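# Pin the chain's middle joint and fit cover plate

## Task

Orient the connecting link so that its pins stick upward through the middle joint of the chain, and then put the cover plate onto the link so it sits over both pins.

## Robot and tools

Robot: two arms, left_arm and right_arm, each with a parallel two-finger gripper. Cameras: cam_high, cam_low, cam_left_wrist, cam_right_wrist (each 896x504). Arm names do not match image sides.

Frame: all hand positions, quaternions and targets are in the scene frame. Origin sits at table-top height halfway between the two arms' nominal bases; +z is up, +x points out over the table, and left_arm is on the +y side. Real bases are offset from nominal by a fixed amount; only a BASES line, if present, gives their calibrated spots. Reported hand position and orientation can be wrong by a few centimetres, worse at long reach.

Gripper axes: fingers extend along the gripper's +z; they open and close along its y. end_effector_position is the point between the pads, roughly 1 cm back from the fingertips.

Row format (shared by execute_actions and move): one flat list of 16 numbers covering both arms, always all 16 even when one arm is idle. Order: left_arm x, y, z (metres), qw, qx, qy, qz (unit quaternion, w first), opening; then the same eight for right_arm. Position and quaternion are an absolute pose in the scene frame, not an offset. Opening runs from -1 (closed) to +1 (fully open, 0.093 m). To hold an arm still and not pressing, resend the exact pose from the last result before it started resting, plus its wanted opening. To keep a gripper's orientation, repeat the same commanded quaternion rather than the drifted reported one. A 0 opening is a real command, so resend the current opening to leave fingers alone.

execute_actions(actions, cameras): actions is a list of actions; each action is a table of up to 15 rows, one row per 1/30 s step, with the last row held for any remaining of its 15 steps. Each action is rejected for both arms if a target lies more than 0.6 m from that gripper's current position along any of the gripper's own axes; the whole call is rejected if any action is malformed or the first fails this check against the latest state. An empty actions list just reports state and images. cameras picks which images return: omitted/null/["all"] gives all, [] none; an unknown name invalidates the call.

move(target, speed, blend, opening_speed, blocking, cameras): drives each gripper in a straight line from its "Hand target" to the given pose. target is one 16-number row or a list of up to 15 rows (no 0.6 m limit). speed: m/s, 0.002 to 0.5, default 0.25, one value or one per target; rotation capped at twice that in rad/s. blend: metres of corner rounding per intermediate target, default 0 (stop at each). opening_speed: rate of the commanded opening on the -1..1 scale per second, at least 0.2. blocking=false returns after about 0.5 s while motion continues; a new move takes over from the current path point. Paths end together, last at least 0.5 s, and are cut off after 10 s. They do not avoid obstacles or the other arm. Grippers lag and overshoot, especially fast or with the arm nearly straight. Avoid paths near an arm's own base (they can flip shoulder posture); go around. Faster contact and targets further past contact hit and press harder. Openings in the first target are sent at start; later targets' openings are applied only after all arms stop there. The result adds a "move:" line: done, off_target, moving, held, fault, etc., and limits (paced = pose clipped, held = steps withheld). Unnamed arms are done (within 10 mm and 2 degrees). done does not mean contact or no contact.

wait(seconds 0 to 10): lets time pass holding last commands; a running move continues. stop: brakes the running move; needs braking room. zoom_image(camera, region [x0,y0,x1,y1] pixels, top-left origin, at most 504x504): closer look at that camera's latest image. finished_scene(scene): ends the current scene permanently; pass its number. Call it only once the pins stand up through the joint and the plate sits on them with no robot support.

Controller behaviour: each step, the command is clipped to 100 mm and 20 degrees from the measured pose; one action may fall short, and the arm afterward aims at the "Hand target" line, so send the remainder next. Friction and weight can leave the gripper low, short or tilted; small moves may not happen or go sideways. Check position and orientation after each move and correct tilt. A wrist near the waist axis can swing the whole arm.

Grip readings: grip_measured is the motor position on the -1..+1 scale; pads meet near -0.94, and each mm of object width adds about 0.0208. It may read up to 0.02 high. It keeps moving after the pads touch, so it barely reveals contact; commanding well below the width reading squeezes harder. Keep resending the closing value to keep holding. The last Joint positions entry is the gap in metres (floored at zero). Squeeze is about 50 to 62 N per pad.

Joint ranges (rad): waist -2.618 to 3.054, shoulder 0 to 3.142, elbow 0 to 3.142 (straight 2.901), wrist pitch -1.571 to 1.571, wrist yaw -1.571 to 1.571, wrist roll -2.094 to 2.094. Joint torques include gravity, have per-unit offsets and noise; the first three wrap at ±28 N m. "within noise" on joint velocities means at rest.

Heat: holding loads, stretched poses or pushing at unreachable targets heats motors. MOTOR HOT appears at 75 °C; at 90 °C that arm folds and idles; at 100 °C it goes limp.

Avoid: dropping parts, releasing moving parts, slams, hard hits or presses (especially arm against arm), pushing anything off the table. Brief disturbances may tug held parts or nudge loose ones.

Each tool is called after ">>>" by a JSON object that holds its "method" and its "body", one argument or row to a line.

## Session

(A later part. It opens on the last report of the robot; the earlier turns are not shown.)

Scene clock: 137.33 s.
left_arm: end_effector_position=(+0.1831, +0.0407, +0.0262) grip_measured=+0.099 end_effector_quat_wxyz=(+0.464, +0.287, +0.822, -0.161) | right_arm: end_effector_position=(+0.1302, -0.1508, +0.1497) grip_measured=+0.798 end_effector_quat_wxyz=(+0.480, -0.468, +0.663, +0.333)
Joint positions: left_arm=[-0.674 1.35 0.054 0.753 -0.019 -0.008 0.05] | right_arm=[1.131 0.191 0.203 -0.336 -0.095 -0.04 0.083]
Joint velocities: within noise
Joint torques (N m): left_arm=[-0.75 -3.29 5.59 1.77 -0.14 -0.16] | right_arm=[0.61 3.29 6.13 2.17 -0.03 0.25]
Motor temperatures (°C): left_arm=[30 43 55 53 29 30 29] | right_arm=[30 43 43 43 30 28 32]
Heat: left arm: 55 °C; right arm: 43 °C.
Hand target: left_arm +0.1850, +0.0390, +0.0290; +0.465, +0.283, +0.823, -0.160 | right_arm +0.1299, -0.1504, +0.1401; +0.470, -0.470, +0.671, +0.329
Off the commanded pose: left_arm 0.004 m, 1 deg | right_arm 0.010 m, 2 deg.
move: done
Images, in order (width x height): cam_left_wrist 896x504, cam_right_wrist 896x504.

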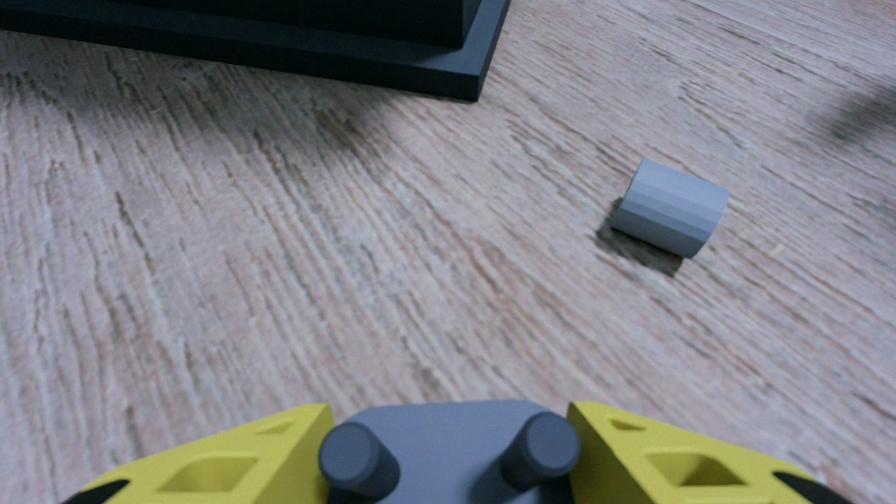

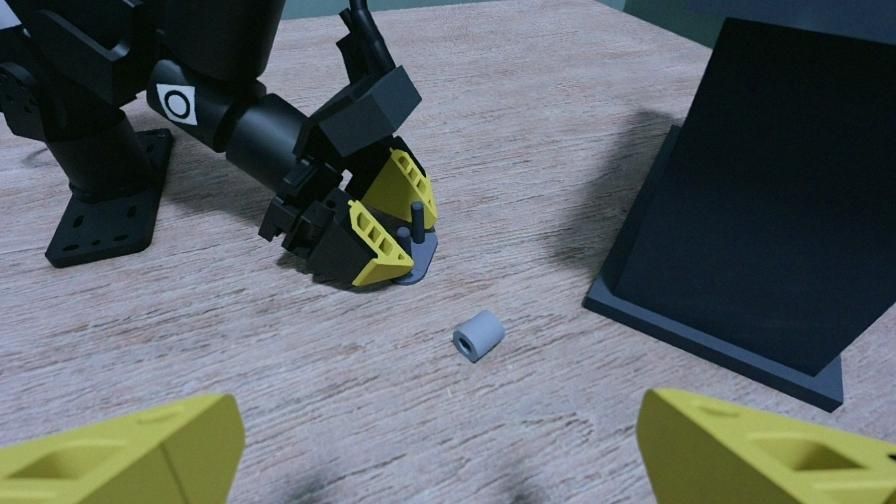

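>>> {"method": "move", "body": {
  "target": [
    [0.183,0.041,0.033,0.465,0.283,0.823,-0.160,0.4,0.13,-0.15,0.14,0.470,-0.470,0.671,0.329,0.8],
    [0.136,0.078,0.068,0.465,0.283,0.823,-0.160,0.4,0.13,-0.15,0.14,0.470,-0.470,0.671,0.329,0.8],
    [0.10,0.106,0.12,0.465,0.283,0.823,-0.160,0.4,0.13,-0.15,0.14,0.470,-0.470,0.671,0.329,0.8]
  ],
  "speed": [0.03,0.06,0.15]
}}

>>> {"method": "zoom_image", "body": {
  "camera": "cam_right_wrist",
  "region": [300, 150, 500, 300]
}}

>>> {"method": "zoom_image", "body": {
  "camera": "cam_high",
  "region": [560, 260, 760, 420]
}}

Scene clock: 142.50 s.
left_arm: end_effector_position=(+0.1015, +0.1033, +0.1137) grip_measured=+0.399 end_effector_quat_wxyz=(+0.461, +0.290, +0.823, -0.159) | right_arm: end_effector_position=(+0.1302, -0.1508, +0.1497) grip_measured=+0.798 end_effector_quat_wxyz=(+0.480, -0.468, +0.663, +0.333)
Joint positions: left_arm=[-0.747 0.074 0.275 -0.754 -0.079 -0.042 0.064] | right_arm=[1.131 0.191 0.203 -0.336 -0.095 -0.04 0.083]
Joint velocities: within noise
Joint torques (N m): left_arm=[-0.73 1.91 8.46 1.78 -0.15 -0.23] | right_arm=[0.62 3.28 6.15 2.18 -0.04 0.25]
Motor temperatures (°C): left_arm=[30 42 54 53 29 30 29] | right_arm=[30 42 43 43 30 28 32]
Heat: left arm: 54 °C; right arm: 43 °C.
Hand target: left_arm +0.1003, +0.1058, +0.1199; +0.465, +0.283, +0.823, -0.160 | right_arm +0.1299, -0.1504, +0.1401; +0.470, -0.470, +0.671, +0.329
Off the commanded pose: left_arm 0.007 m, 1 deg | right_arm 0.010 m, 2 deg.
move: done

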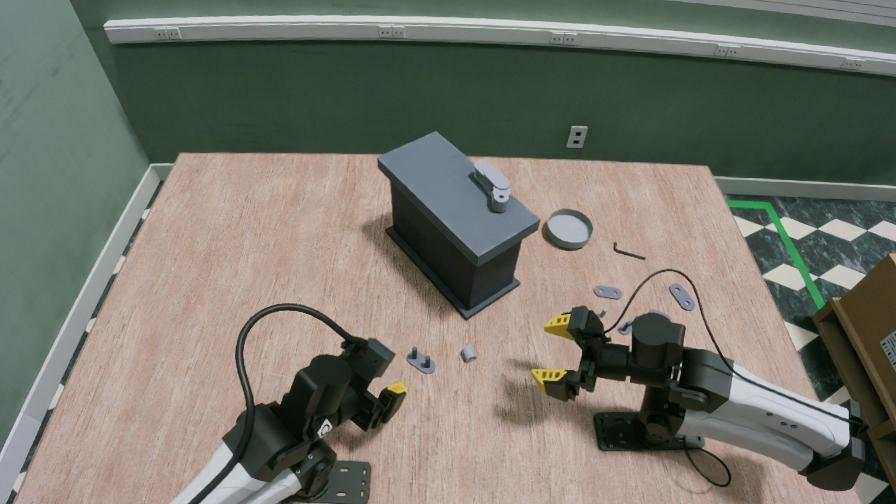

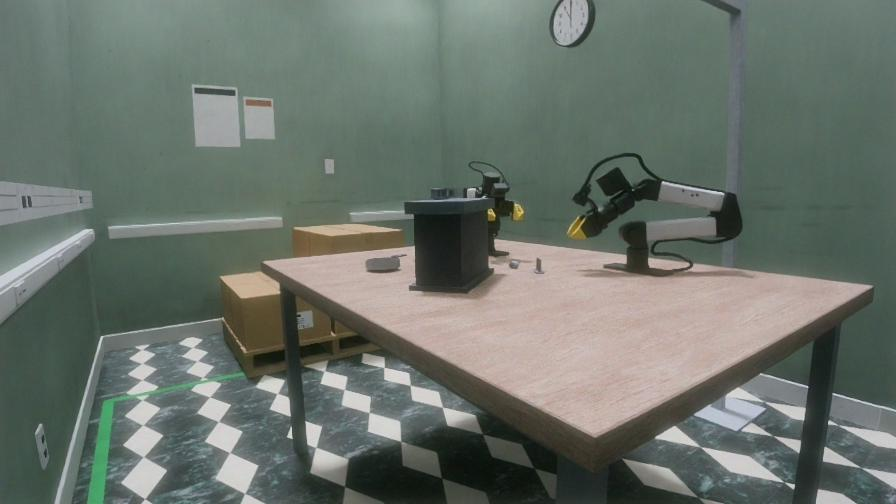

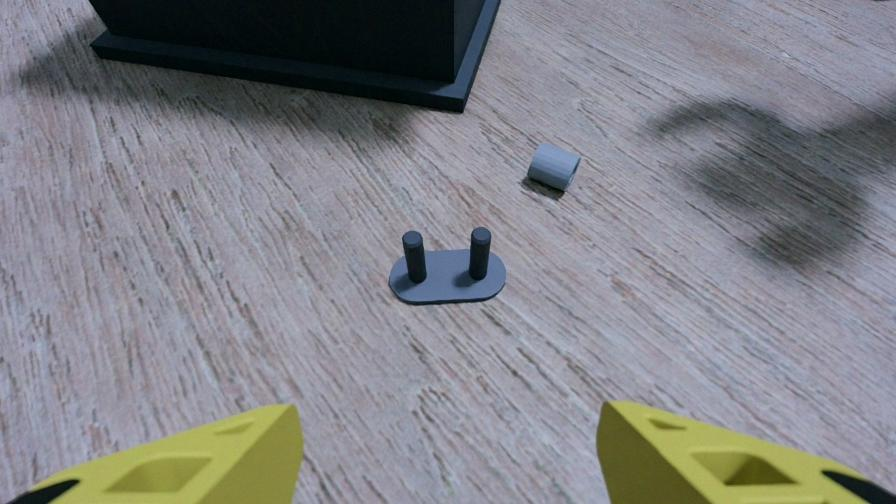

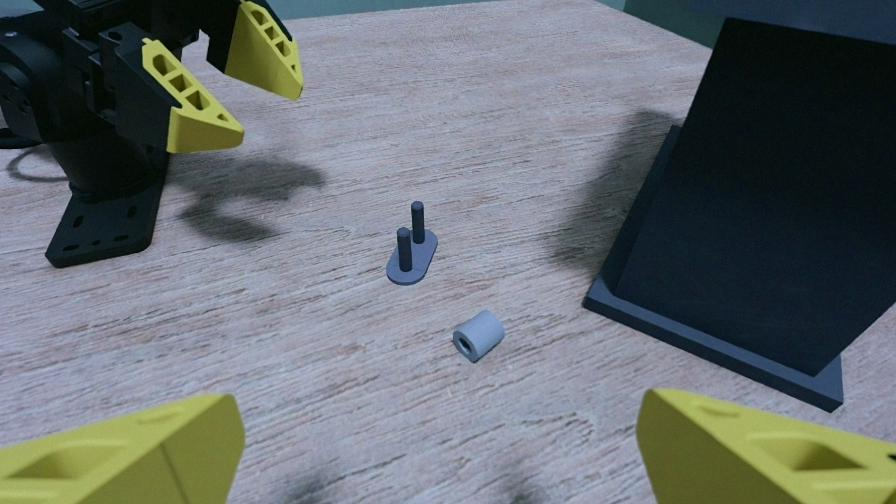

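Scaled by 2.520 from the camera's 896x504 image, which has a finer 1280x720 frame.

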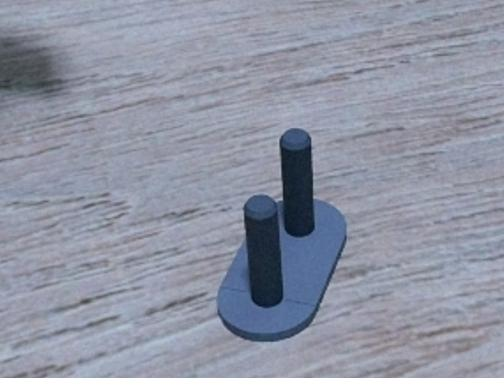

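Scaled by 2.520 from the camera's 896x504 image, which has a finer 1280x720 frame.

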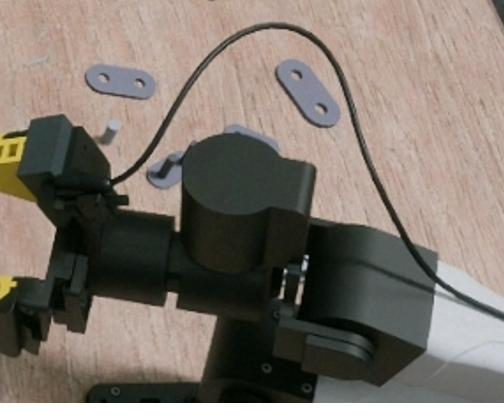

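>>> {"method": "move", "body": {
  "target": [
    [0.10,0.106,0.12,0.465,0.283,0.823,-0.160,0.4,0.13,-0.16,0.22,0.470,-0.470,0.671,0.329,0.8],
    [0.10,0.106,0.12,0.465,0.283,0.823,-0.160,0.4,0.15,-0.30,0.25,0.342,0,0.940,0,0.8],
    [0.10,0.106,0.12,0.465,0.283,0.823,-0.160,0.4,0.119,-0.366,0.25,0.3357,0.1793,0.9224,-0.0653,0.8]
  ],
  "speed": [0.2,0.3,0.2],
  "blend": 0.02
}}

Scene clock: 148.33 s.
left_arm: end_effector_position=(+0.1014, +0.1035, +0.1135) grip_measured=+0.399 end_effector_quat_wxyz=(+0.461, +0.290, +0.823, -0.159) | right_arm: end_effector_position=(+0.1221, -0.3698, +0.2541) grip_measured=+0.798 end_effector_quat_wxyz=(+0.409, +0.157, +0.899, -0.026)
Joint positions: left_arm=[-0.748 0.074 0.275 -0.755 -0.08 -0.042 0.064] | right_arm=[-0.569 0.324 1.137 -1.57 -0.253 -0.123 0.083]
Joint velocities: within noise
Joint torques (N m): left_arm=[-0.7 1.92 8.47 1.77 -0.16 -0.2] | right_arm=[-0.65 3.79 3.4 1.73 -0.26 0.05]
Motor temperatures (°C): left_arm=[30 42 55 52 29 30 29] | right_arm=[30 42 43 43 30 28 32]
Heat: left arm: 55 °C; right arm: 43 °C.
Hand target: left_arm +0.1003, +0.1058, +0.1199; +0.465, +0.283, +0.823, -0.160 | right_arm +0.1195, -0.3670, +0.2499; +0.407, +0.155, +0.900, -0.024
Off the commanded pose: left_arm 0.007 m, 1 deg | right_arm 0.006 m, 10 deg.
shoulder posture changed (right arm): the wrist came as close to joint 1's axis as it can, and the arm is now in the other of its two shoulder postures.
joint sent to its limit (right arm) — joint 4 (wrist pitch), lower limit. The joint targets are off in orientation, not in position.
move: off_target (right_arm)

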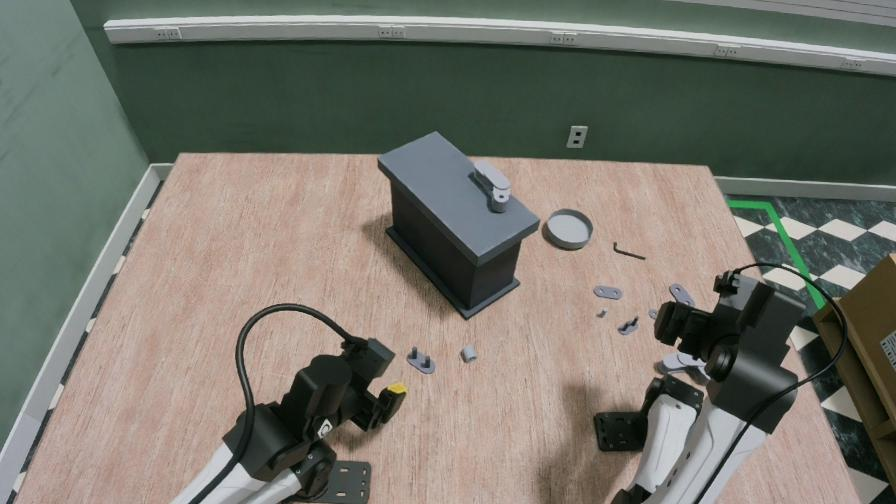

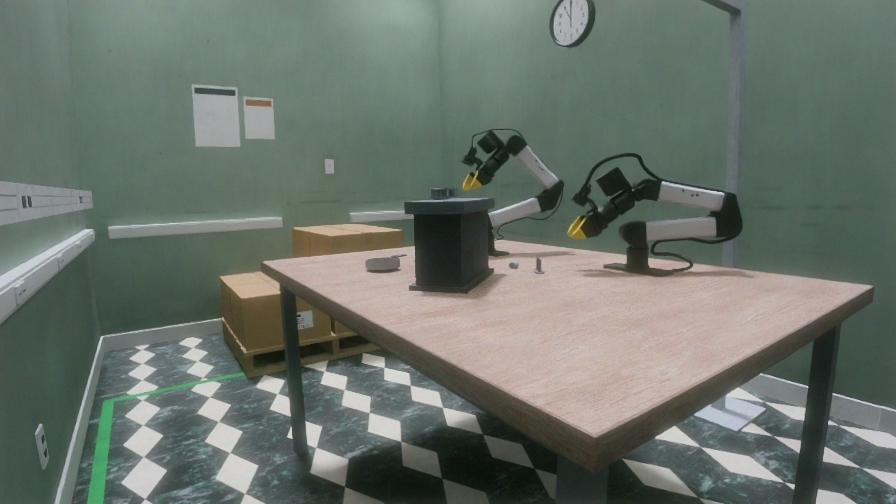

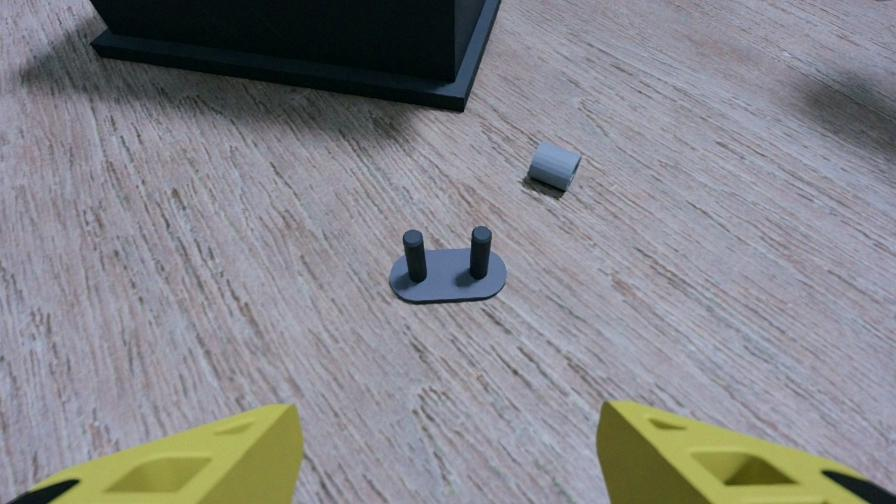

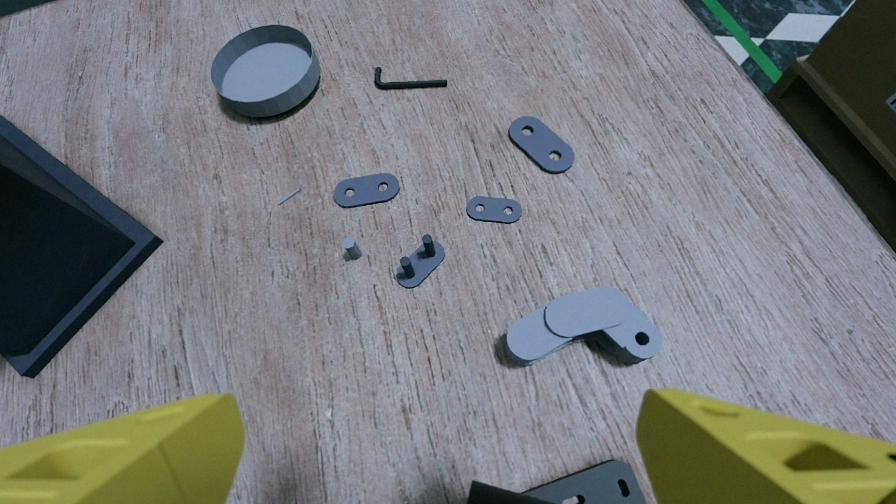

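>>> {"method": "zoom_image", "body": {
  "camera": "cam_right_wrist",
  "region": [460, 260, 700, 400]
}}

>>> {"method": "zoom_image", "body": {
  "camera": "cam_high",
  "region": [580, 270, 760, 400]
}}

>>> {"method": "zoom_image", "body": {
  "camera": "cam_high",
  "region": [440, 130, 560, 240]
}}

Scaled by 2.100 from the camera's 896x504 image, which has a finer 1280x720 frame.

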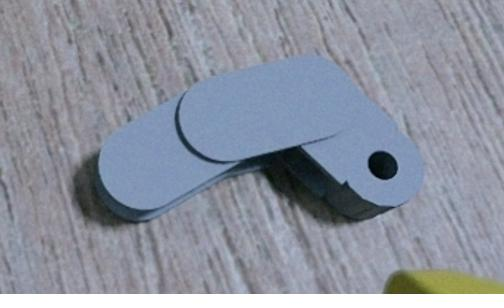

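Scaled by 2.800 from the camera's 896x504 image, which has a finer 1280x720 frame.

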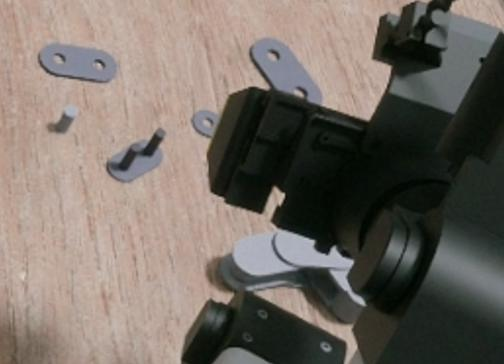

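Scaled by 4.200 from the camera's 896x504 image, which has a finer 1280x720 frame.

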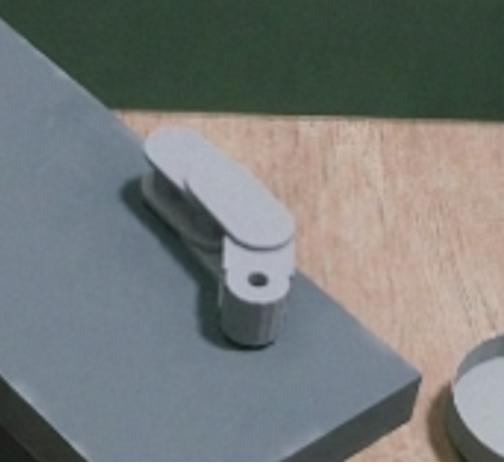

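>>> {"method": "move", "body": {
  "target": [
    [0.10,0.106,0.12,0.465,0.283,0.823,-0.160,0.4,0.17,-0.44,0.18,0.171,0.47,0.855,-0.094,0.8],
    [0.10,0.106,0.12,0.465,0.283,0.823,-0.160,0.4,0.165,-0.49,0.13,0.0,0.9848,0.1736,0.0,0.8]
  ],
  "speed": 0.25
}}

Scene clock: 164.03 s.
left_arm: end_effector_position=(+0.1014, +0.1035, +0.1135) grip_measured=+0.399 end_effector_quat_wxyz=(+0.461, +0.290, +0.823, -0.159) | right_arm: end_effector_position=(+0.1593, -0.4853, +0.1267) grip_measured=+0.798 end_effector_quat_wxyz=(-0.005, +0.983, +0.182, -0.010)
Joint positions: left_arm=[-0.748 0.074 0.275 -0.755 -0.08 -0.043 0.064] | right_arm=[-0.767 1.172 0.98 -1.399 0.011 2 0.083]
Joint velocities: within noise
Joint torques (N m): left_arm=[-0.68 1.92 8.44 1.78 -0.16 -0.21] | right_arm=[-0.61 -1.59 7.75 0.4 -0.13 0.28]
Motor temperatures (°C): left_arm=[30 41 56 51 29 30 29] | right_arm=[30 42 42 41 30 28 32]
Heat: left arm: 56 °C; right arm: 42 °C.
Hand target: left_arm +0.1003, +0.1058, +0.1199; +0.465, +0.283, +0.823, -0.160 | right_arm +0.1649, -0.4900, +0.1300; +0.000, +0.985, +0.174, +0.000
Off the commanded pose: left_arm 0.007 m, 1 deg | right_arm 0.008 m, 2 deg.
shoulder posture changed (right arm): the wrist came as close to joint 1's axis as it can, and the arm is now in the other of its two shoulder postures.
move: done; limits=paced

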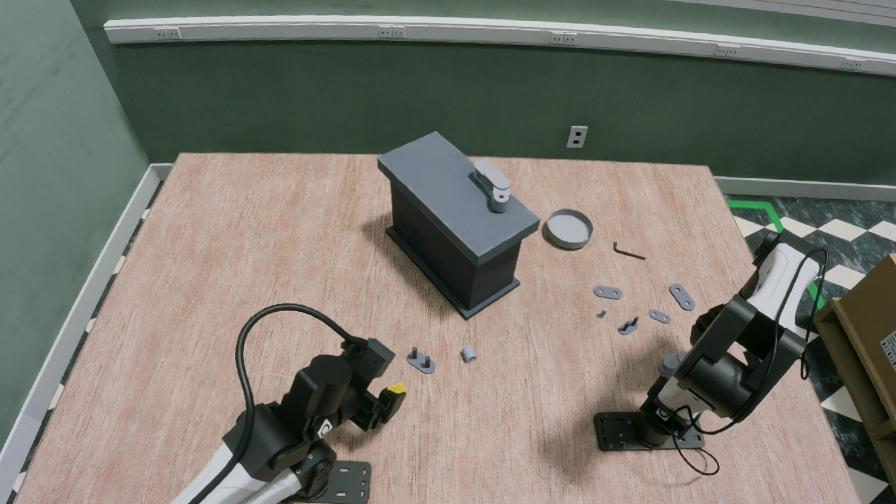

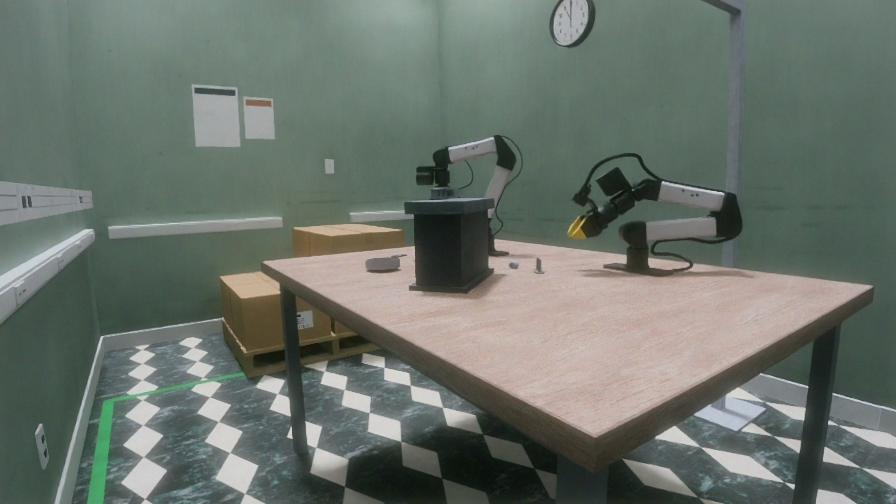

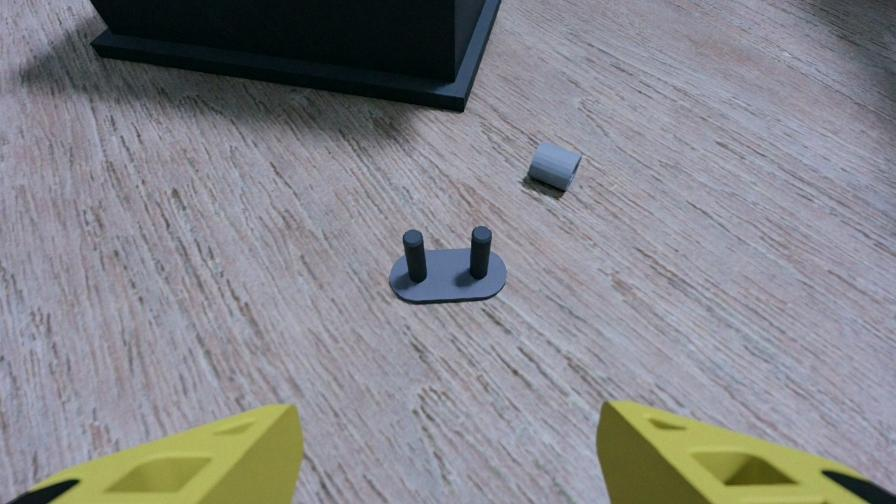

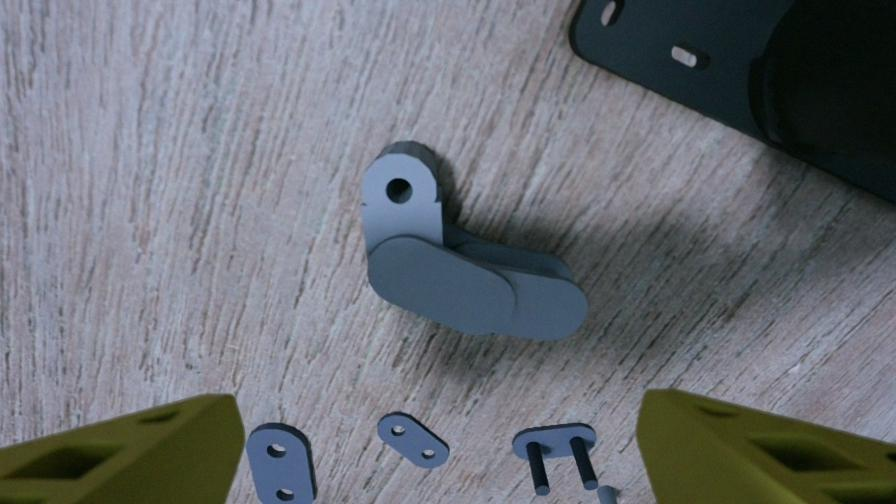

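>>> {"method": "move", "body": {
  "target": [0.10,0.106,0.12,0.465,0.283,0.823,-0.160,0.4,0.148,-0.511,0.07,-0.002,0.983,0.182,-0.007,0.5],
  "speed": 0.1,
  "cameras": ["cam_right_wrist"]
}}

Scene clock: 166.97 s.
left_arm: end_effector_position=(+0.1014, +0.1035, +0.1135) grip_measured=+0.399 end_effector_quat_wxyz=(+0.461, +0.290, +0.823, -0.159) | right_arm: end_effector_position=(+0.1498, -0.5106, +0.0746) grip_measured=+0.502 end_effector_quat_wxyz=(+0.003, +0.983, +0.181, -0.004)
Joint positions: left_arm=[-0.748 0.074 0.275 -0.755 -0.08 -0.043 0.064] | right_arm=[-0.908 1.218 0.802 -1.152 0.01 1.86 0.069]
Joint velocities: within noise
Joint torques (N m): left_arm=[-0.69 1.92 8.47 1.77 -0.16 -0.21] | right_arm=[-0.68 -1.99 5.14 0.48 -0.02 0.09]
Motor temperatures (°C): left_arm=[30 41 57 51 29 30 29] | right_arm=[30 42 42 41 30 28 32]
Heat: left arm: 57 °C; right arm: 42 °C.
Hand target: left_arm +0.1003, +0.1058, +0.1199; +0.465, +0.283, +0.823, -0.160 | right_arm +0.1479, -0.5108, +0.0701; -0.002, +0.983, +0.182, -0.007
Off the commanded pose: left_arm 0.007 m, 1 deg | right_arm 0.005 m, 1 deg.
move: done
Images, in order (width x height): cam_right_wrist 896x504.

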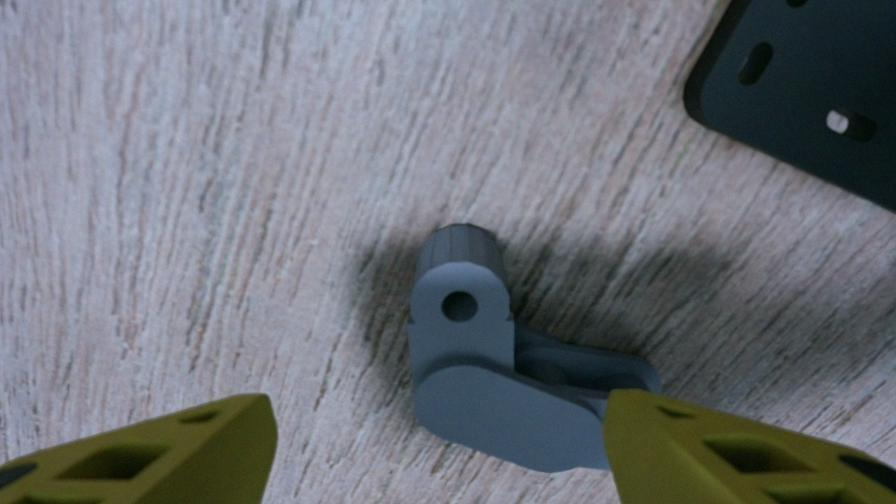

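>>> {"method": "move", "body": {
  "target": [0.10,0.106,0.12,0.465,0.283,0.823,-0.160,0.4,0.1435,-0.5095,0.035,-0.004,0.983,0.182,-0.007,0.4],
  "speed": 0.08,
  "cameras": ["cam_right_wrist"]
}}

Scene clock: 169.43 s.
left_arm: end_effector_position=(+0.1014, +0.1035, +0.1135) grip_measured=+0.399 end_effector_quat_wxyz=(+0.461, +0.290, +0.823, -0.159) | right_arm: end_effector_position=(+0.1456, -0.5100, +0.0395) grip_measured=+0.402 end_effector_quat_wxyz=(+0.002, +0.983, +0.182, -0.005)
Joint positions: left_arm=[-0.748 0.074 0.275 -0.755 -0.08 -0.043 0.064] | right_arm=[-0.925 1.248 0.677 -1.001 0.01 1.843 0.065]
Joint velocities: within noise
Joint torques (N m): left_arm=[-0.69 1.89 8.44 1.78 -0.16 -0.21] | right_arm=[-0.7 -1.99 4.98 0.43 -0.04 0.08]
Motor temperatures (°C): left_arm=[30 41 57 51 29 30 29] | right_arm=[30 42 42 40 30 28 32]
Heat: left arm: 57 °C; right arm: 42 °C.
Hand target: left_arm +0.1003, +0.1058, +0.1199; +0.465, +0.283, +0.823, -0.160 | right_arm +0.1435, -0.5094, +0.0351; -0.004, +0.983, +0.182, -0.007
Off the commanded pose: left_arm 0.007 m, 1 deg | right_arm 0.005 m, 1 deg.
move: done
Images, in order (width x height): cam_right_wrist 896x504.

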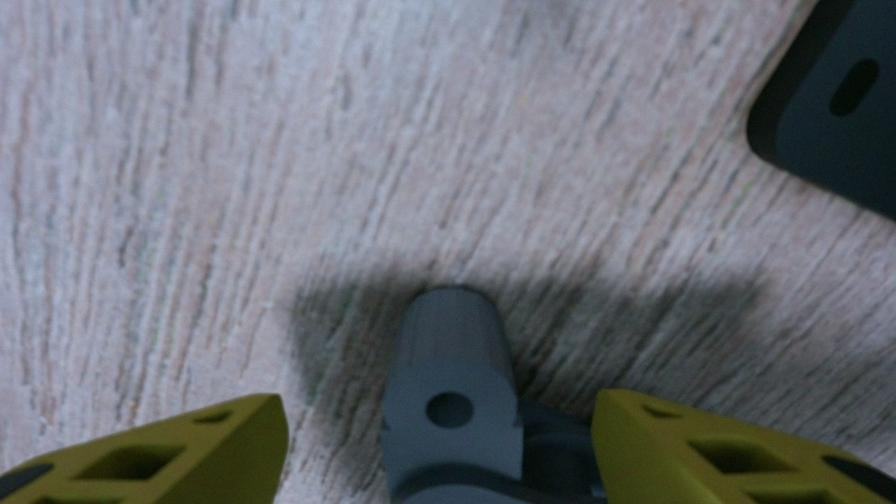

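>>> {"method": "move", "body": {
  "target": [
    [0.10,0.106,0.12,0.465,0.283,0.823,-0.160,0.4,0.1415,-0.5105,0.017,-0.004,0.983,0.182,-0.007,0.4],
    [0.10,0.106,0.12,0.465,0.283,0.823,-0.160,0.4,0.1415,-0.5105,0.017,-0.004,0.983,0.182,-0.007,-0.65]
  ],
  "speed": 0.06,
  "opening_speed": 0.5,
  "cameras": ["cam_right_wrist","cam_high"]
}}

Scene clock: 173.53 s.
left_arm: end_effector_position=(+0.1014, +0.1035, +0.1135) grip_measured=+0.399 end_effector_quat_wxyz=(+0.461, +0.290, +0.823, -0.159) | right_arm: end_effector_position=(+0.1432, -0.5104, +0.0215) grip_measured=-0.471 end_effector_quat_wxyz=(-0.001, +0.983, +0.184, -0.006)
Joint positions: left_arm=[-0.748 0.074 0.275 -0.755 -0.08 -0.043 0.064] | right_arm=[-0.937 1.281 0.622 -0.918 0.01 1.826 0.023]
Joint velocities: within noise
Joint torques (N m): left_arm=[-0.72 1.92 8.47 1.78 -0.16 -0.2] | right_arm=[-0.72 -2.1 4.77 0.49 -0.03 0.11]
Motor temperatures (°C): left_arm=[30 41 57 51 29 30 29] | right_arm=[30 42 41 40 30 28 32]
Heat: left arm: 57 °C; right arm: 42 °C.
Hand target: left_arm +0.1003, +0.1058, +0.1199; +0.465, +0.283, +0.823, -0.160 | right_arm +0.1415, -0.5104, +0.0172; -0.004, +0.983, +0.182, -0.007
Off the commanded pose: left_arm 0.007 m, 1 deg | right_arm 0.005 m, 0 deg.
move: done
Images, in order (width x height): cam_high 896x504, cam_right_wrist 896x504.

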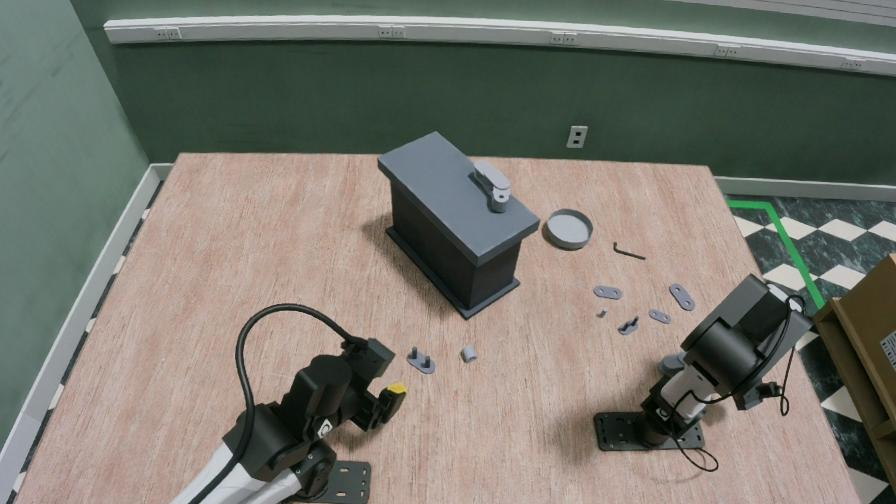

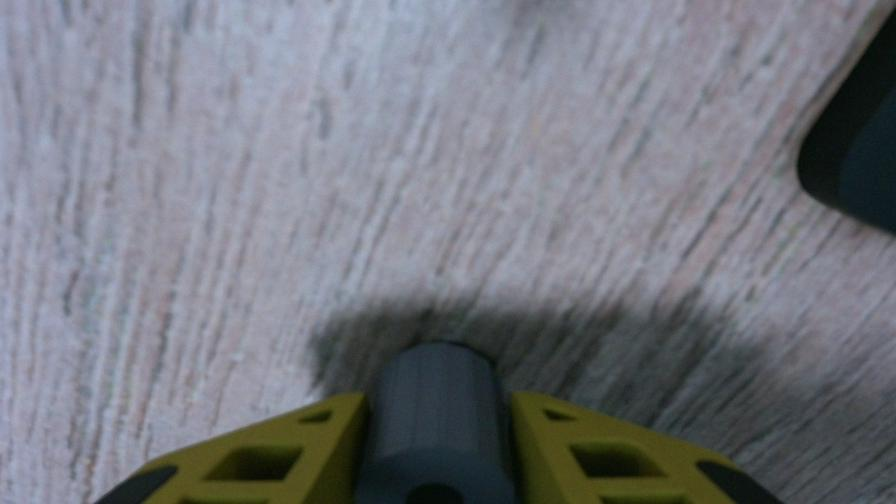

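>>> {"method": "move", "body": {
  "target": [0.10,0.106,0.12,0.465,0.283,0.823,-0.160,0.4,0.1415,-0.5055,0.07,-0.004,0.983,0.182,-0.007,-0.65],
  "speed": 0.08
}}

Scene clock: 175.40 s.
left_arm: end_effector_position=(+0.1014, +0.1035, +0.1135) grip_measured=+0.399 end_effector_quat_wxyz=(+0.461, +0.290, +0.823, -0.159) | right_arm: end_effector_position=(+0.1361, -0.5011, +0.0596) grip_measured=-0.479 end_effector_quat_wxyz=(-0.020, +0.983, +0.183, -0.016)
Joint positions: left_arm=[-0.748 0.074 0.275 -0.755 -0.08 -0.043 0.064] | right_arm=[-0.937 1.219 0.74 -1.142 0.012 1.828 0.022]
Joint velocities: within noise
Joint torques (N m): left_arm=[-0.68 1.91 8.46 1.78 -0.16 -0.21] | right_arm=[0.5 -5.12 8.39 0.14 -0.06 0.26]
Motor temperatures (°C): left_arm=[30 41 57 51 29 30 28] | right_arm=[30 42 41 40 30 28 32]
Heat: left arm: 57 °C; right arm: 42 °C.
Hand target: left_arm +0.1003, +0.1058, +0.1199; +0.465, +0.283, +0.823, -0.160 | right_arm +0.1413, -0.5054, +0.0697; -0.004, +0.983, +0.182, -0.007
Off the commanded pose: left_arm 0.007 m, 1 deg | right_arm 0.013 m, 2 deg.
move: off_target (right_arm)

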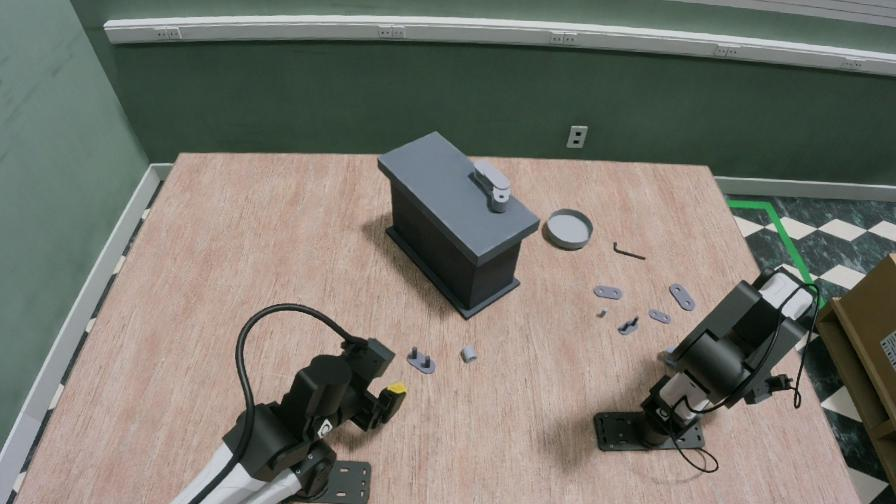

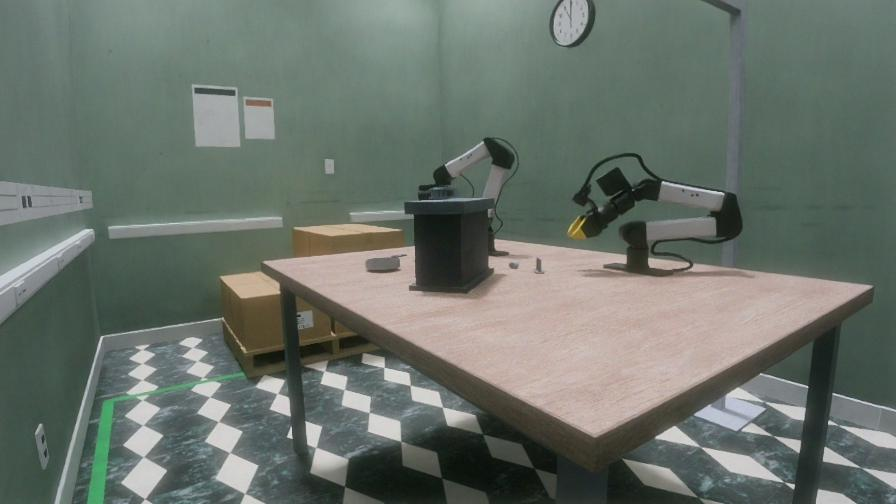

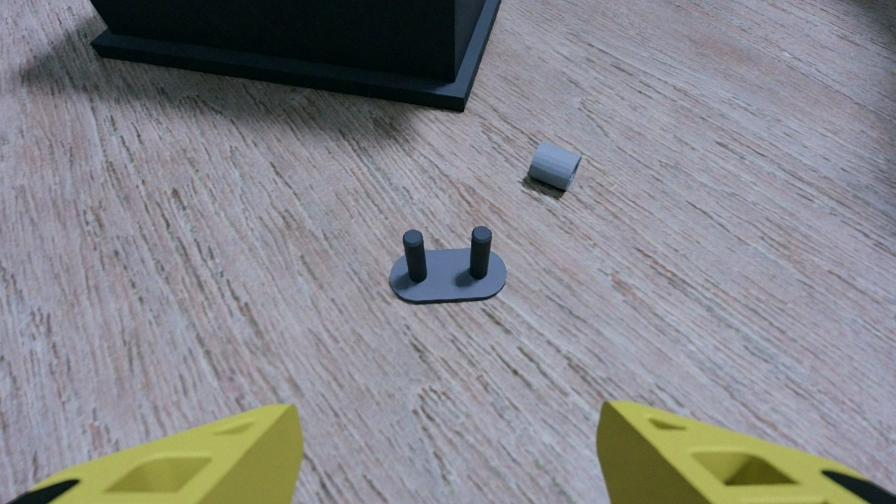

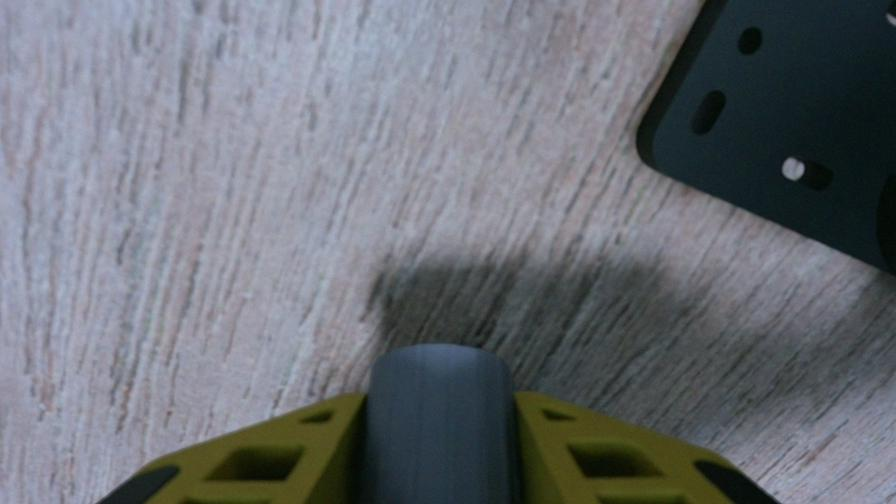

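>>> {"method": "zoom_image", "body": {
  "camera": "cam_low",
  "region": [400, 150, 520, 220]
}}

>>> {"method": "zoom_image", "body": {
  "camera": "cam_high",
  "region": [590, 300, 770, 440]
}}

Scaled by 4.200 from the camera's 896x504 image, which has a finer 1280x720 frame.

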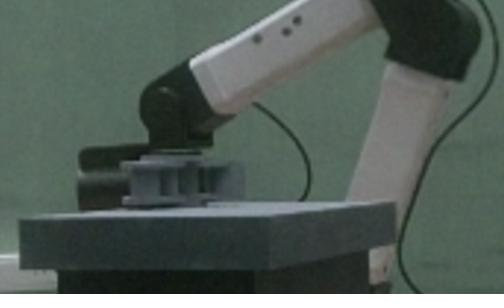

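Scaled by 2.800 from the camera's 896x504 image, which has a finer 1280x720 frame.

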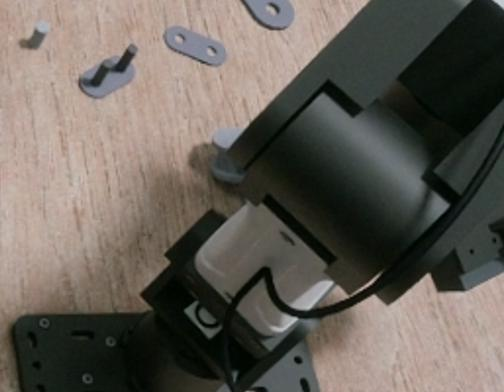

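>>> {"method": "move", "body": {
  "target": [0.10,0.106,0.12,0.465,0.283,0.823,-0.160,0.4,0.1415,-0.5105,0.018,-0.004,0.983,0.182,-0.007,-0.65],
  "speed": 0.05,
  "cameras": ["cam_right_wrist","cam_low"]
}}

Scene clock: 180.20 s.
left_arm: end_effector_position=(+0.1014, +0.1035, +0.1135) grip_measured=+0.399 end_effector_quat_wxyz=(+0.461, +0.290, +0.823, -0.159) | right_arm: end_effector_position=(+0.1382, -0.5061, +0.0231) grip_measured=-0.481 end_effector_quat_wxyz=(-0.010, +0.983, +0.183, -0.015)
Joint positions: left_arm=[-0.748 0.074 0.275 -0.755 -0.08 -0.043 0.064] | right_arm=[-0.938 1.276 0.625 -0.951 0.019 1.827 0.022]
Joint velocities: within noise
Joint torques (N m): left_arm=[-0.7 1.91 8.47 1.78 -0.16 -0.21] | right_arm=[-0.68 -1.89 4.75 0.67 -0.11 0.14]
Motor temperatures (°C): left_arm=[30 41 57 51 29 30 28] | right_arm=[30 41 41 39 30 28 33]
Heat: left arm: 57 °C; right arm: 41 °C.
Hand target: left_arm +0.1003, +0.1058, +0.1199; +0.465, +0.283, +0.823, -0.160 | right_arm +0.1414, -0.5103, +0.0185; -0.004, +0.983, +0.182, -0.007
Off the commanded pose: left_arm 0.007 m, 1 deg | right_arm 0.008 m, 1 deg.
move: done
Images, in order (width x height): cam_low 896x504, cam_right_wrist 896x504.

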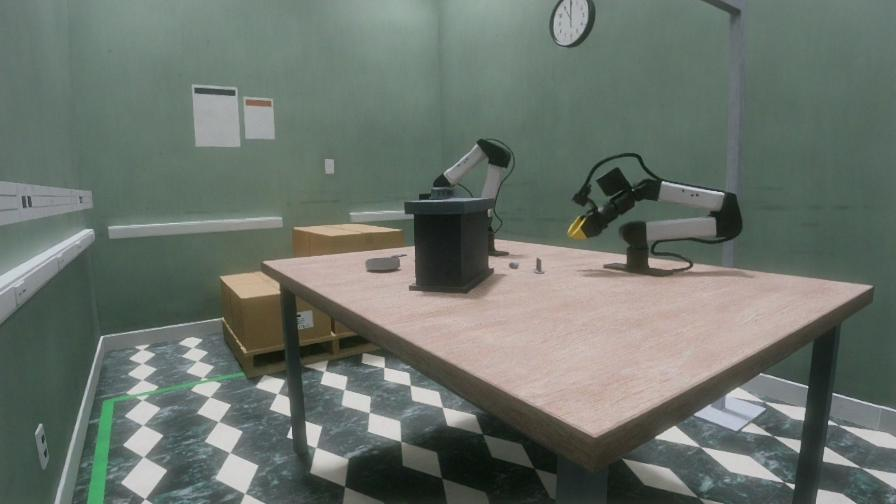

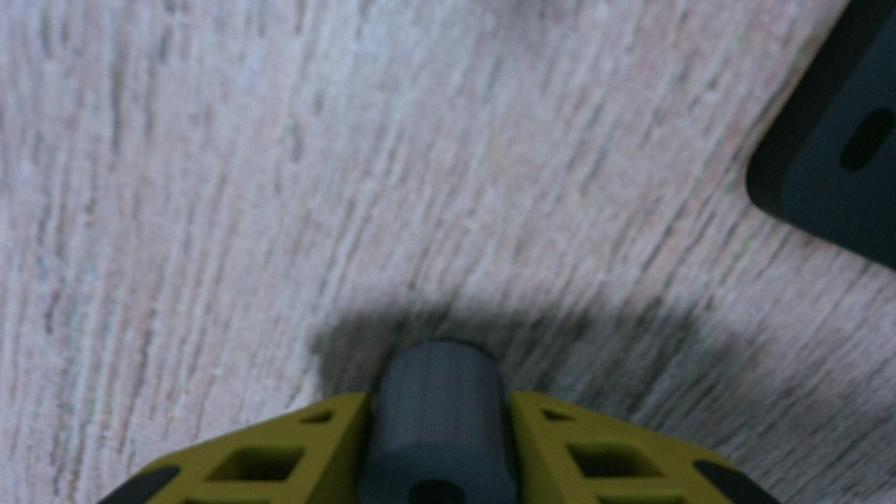

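>>> {"method": "move", "body": {
  "target": [
    [0.10,0.106,0.12,0.465,0.283,0.823,-0.160,0.4,0.1480,-0.519,0.02,0,0.895,0.446,0,-0.65],
    [0.10,0.106,0.12,0.465,0.283,0.823,-0.160,0.4,0.1607,-0.525,0.02,0,0.7373,0.6756,0,-0.65]
  ],
  "speed": 0.12,
  "blend": 0.01,
  "cameras": ["cam_right_wrist","cam_high"]
}}

Scene clock: 185.93 s.
left_arm: end_effector_position=(+0.1014, +0.1035, +0.1135) grip_measured=+0.399 end_effector_quat_wxyz=(+0.461, +0.290, +0.823, -0.159) | right_arm: end_effector_position=(+0.1648, -0.5265, +0.0220) grip_measured=-0.481 end_effector_quat_wxyz=(+0.016, +0.744, +0.667, +0.009)
Joint positions: left_arm=[-0.748 0.074 0.275 -0.755 -0.08 -0.043 0.064] | right_arm=[-0.924 1.355 0.676 -0.862 -0.022 0.748 0.022]
Joint velocities: within noise
Joint torques (N m): left_arm=[-0.7 1.94 8.46 1.78 -0.16 -0.2] | right_arm=[0.46 -2.32 6.38 0.33 0.16 -0.02]
Motor temperatures (°C): left_arm=[30 41 57 51 29 30 28] | right_arm=[30 41 42 39 30 28 33]
Heat: left arm: 57 °C; right arm: 42 °C.
Hand target: left_arm +0.1003, +0.1058, +0.1199; +0.465, +0.283, +0.823, -0.160 | right_arm +0.1607, -0.5250, +0.0201; +0.000, +0.737, +0.676, +0.000
Off the commanded pose: left_arm 0.007 m, 1 deg | right_arm 0.005 m, 2 deg.
move: done
Images, in order (width x height): cam_high 896x504, cam_right_wrist 896x504.

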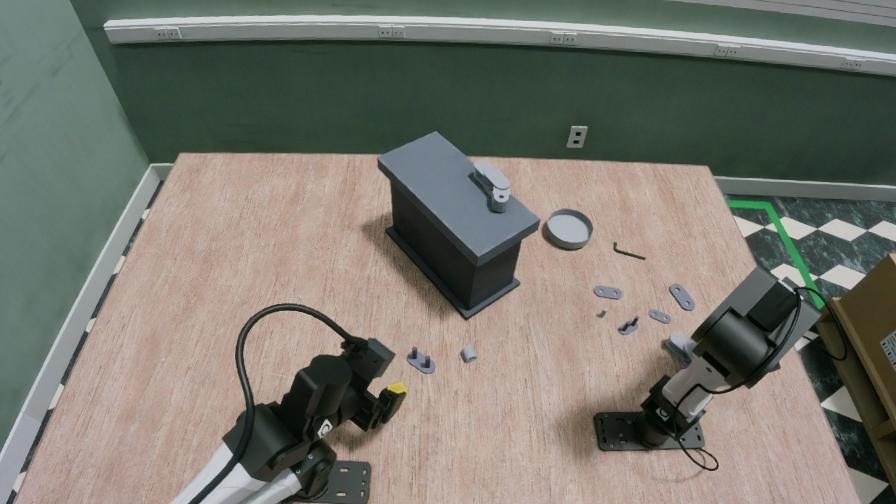

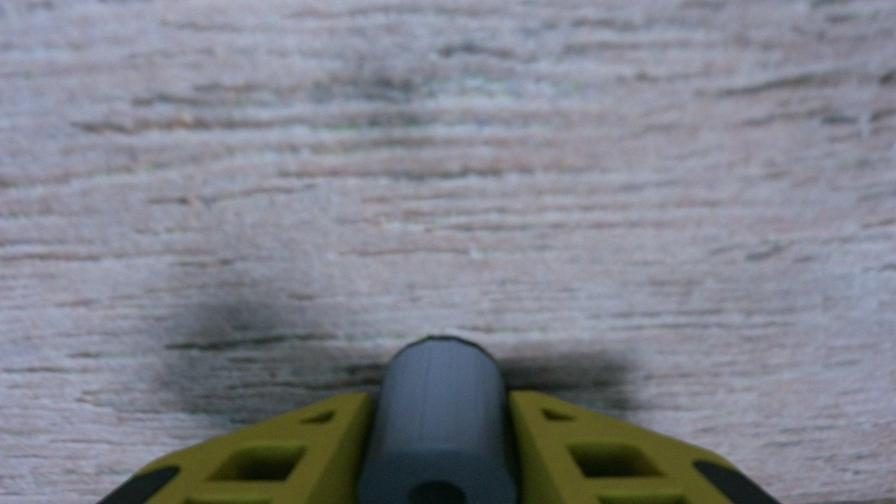

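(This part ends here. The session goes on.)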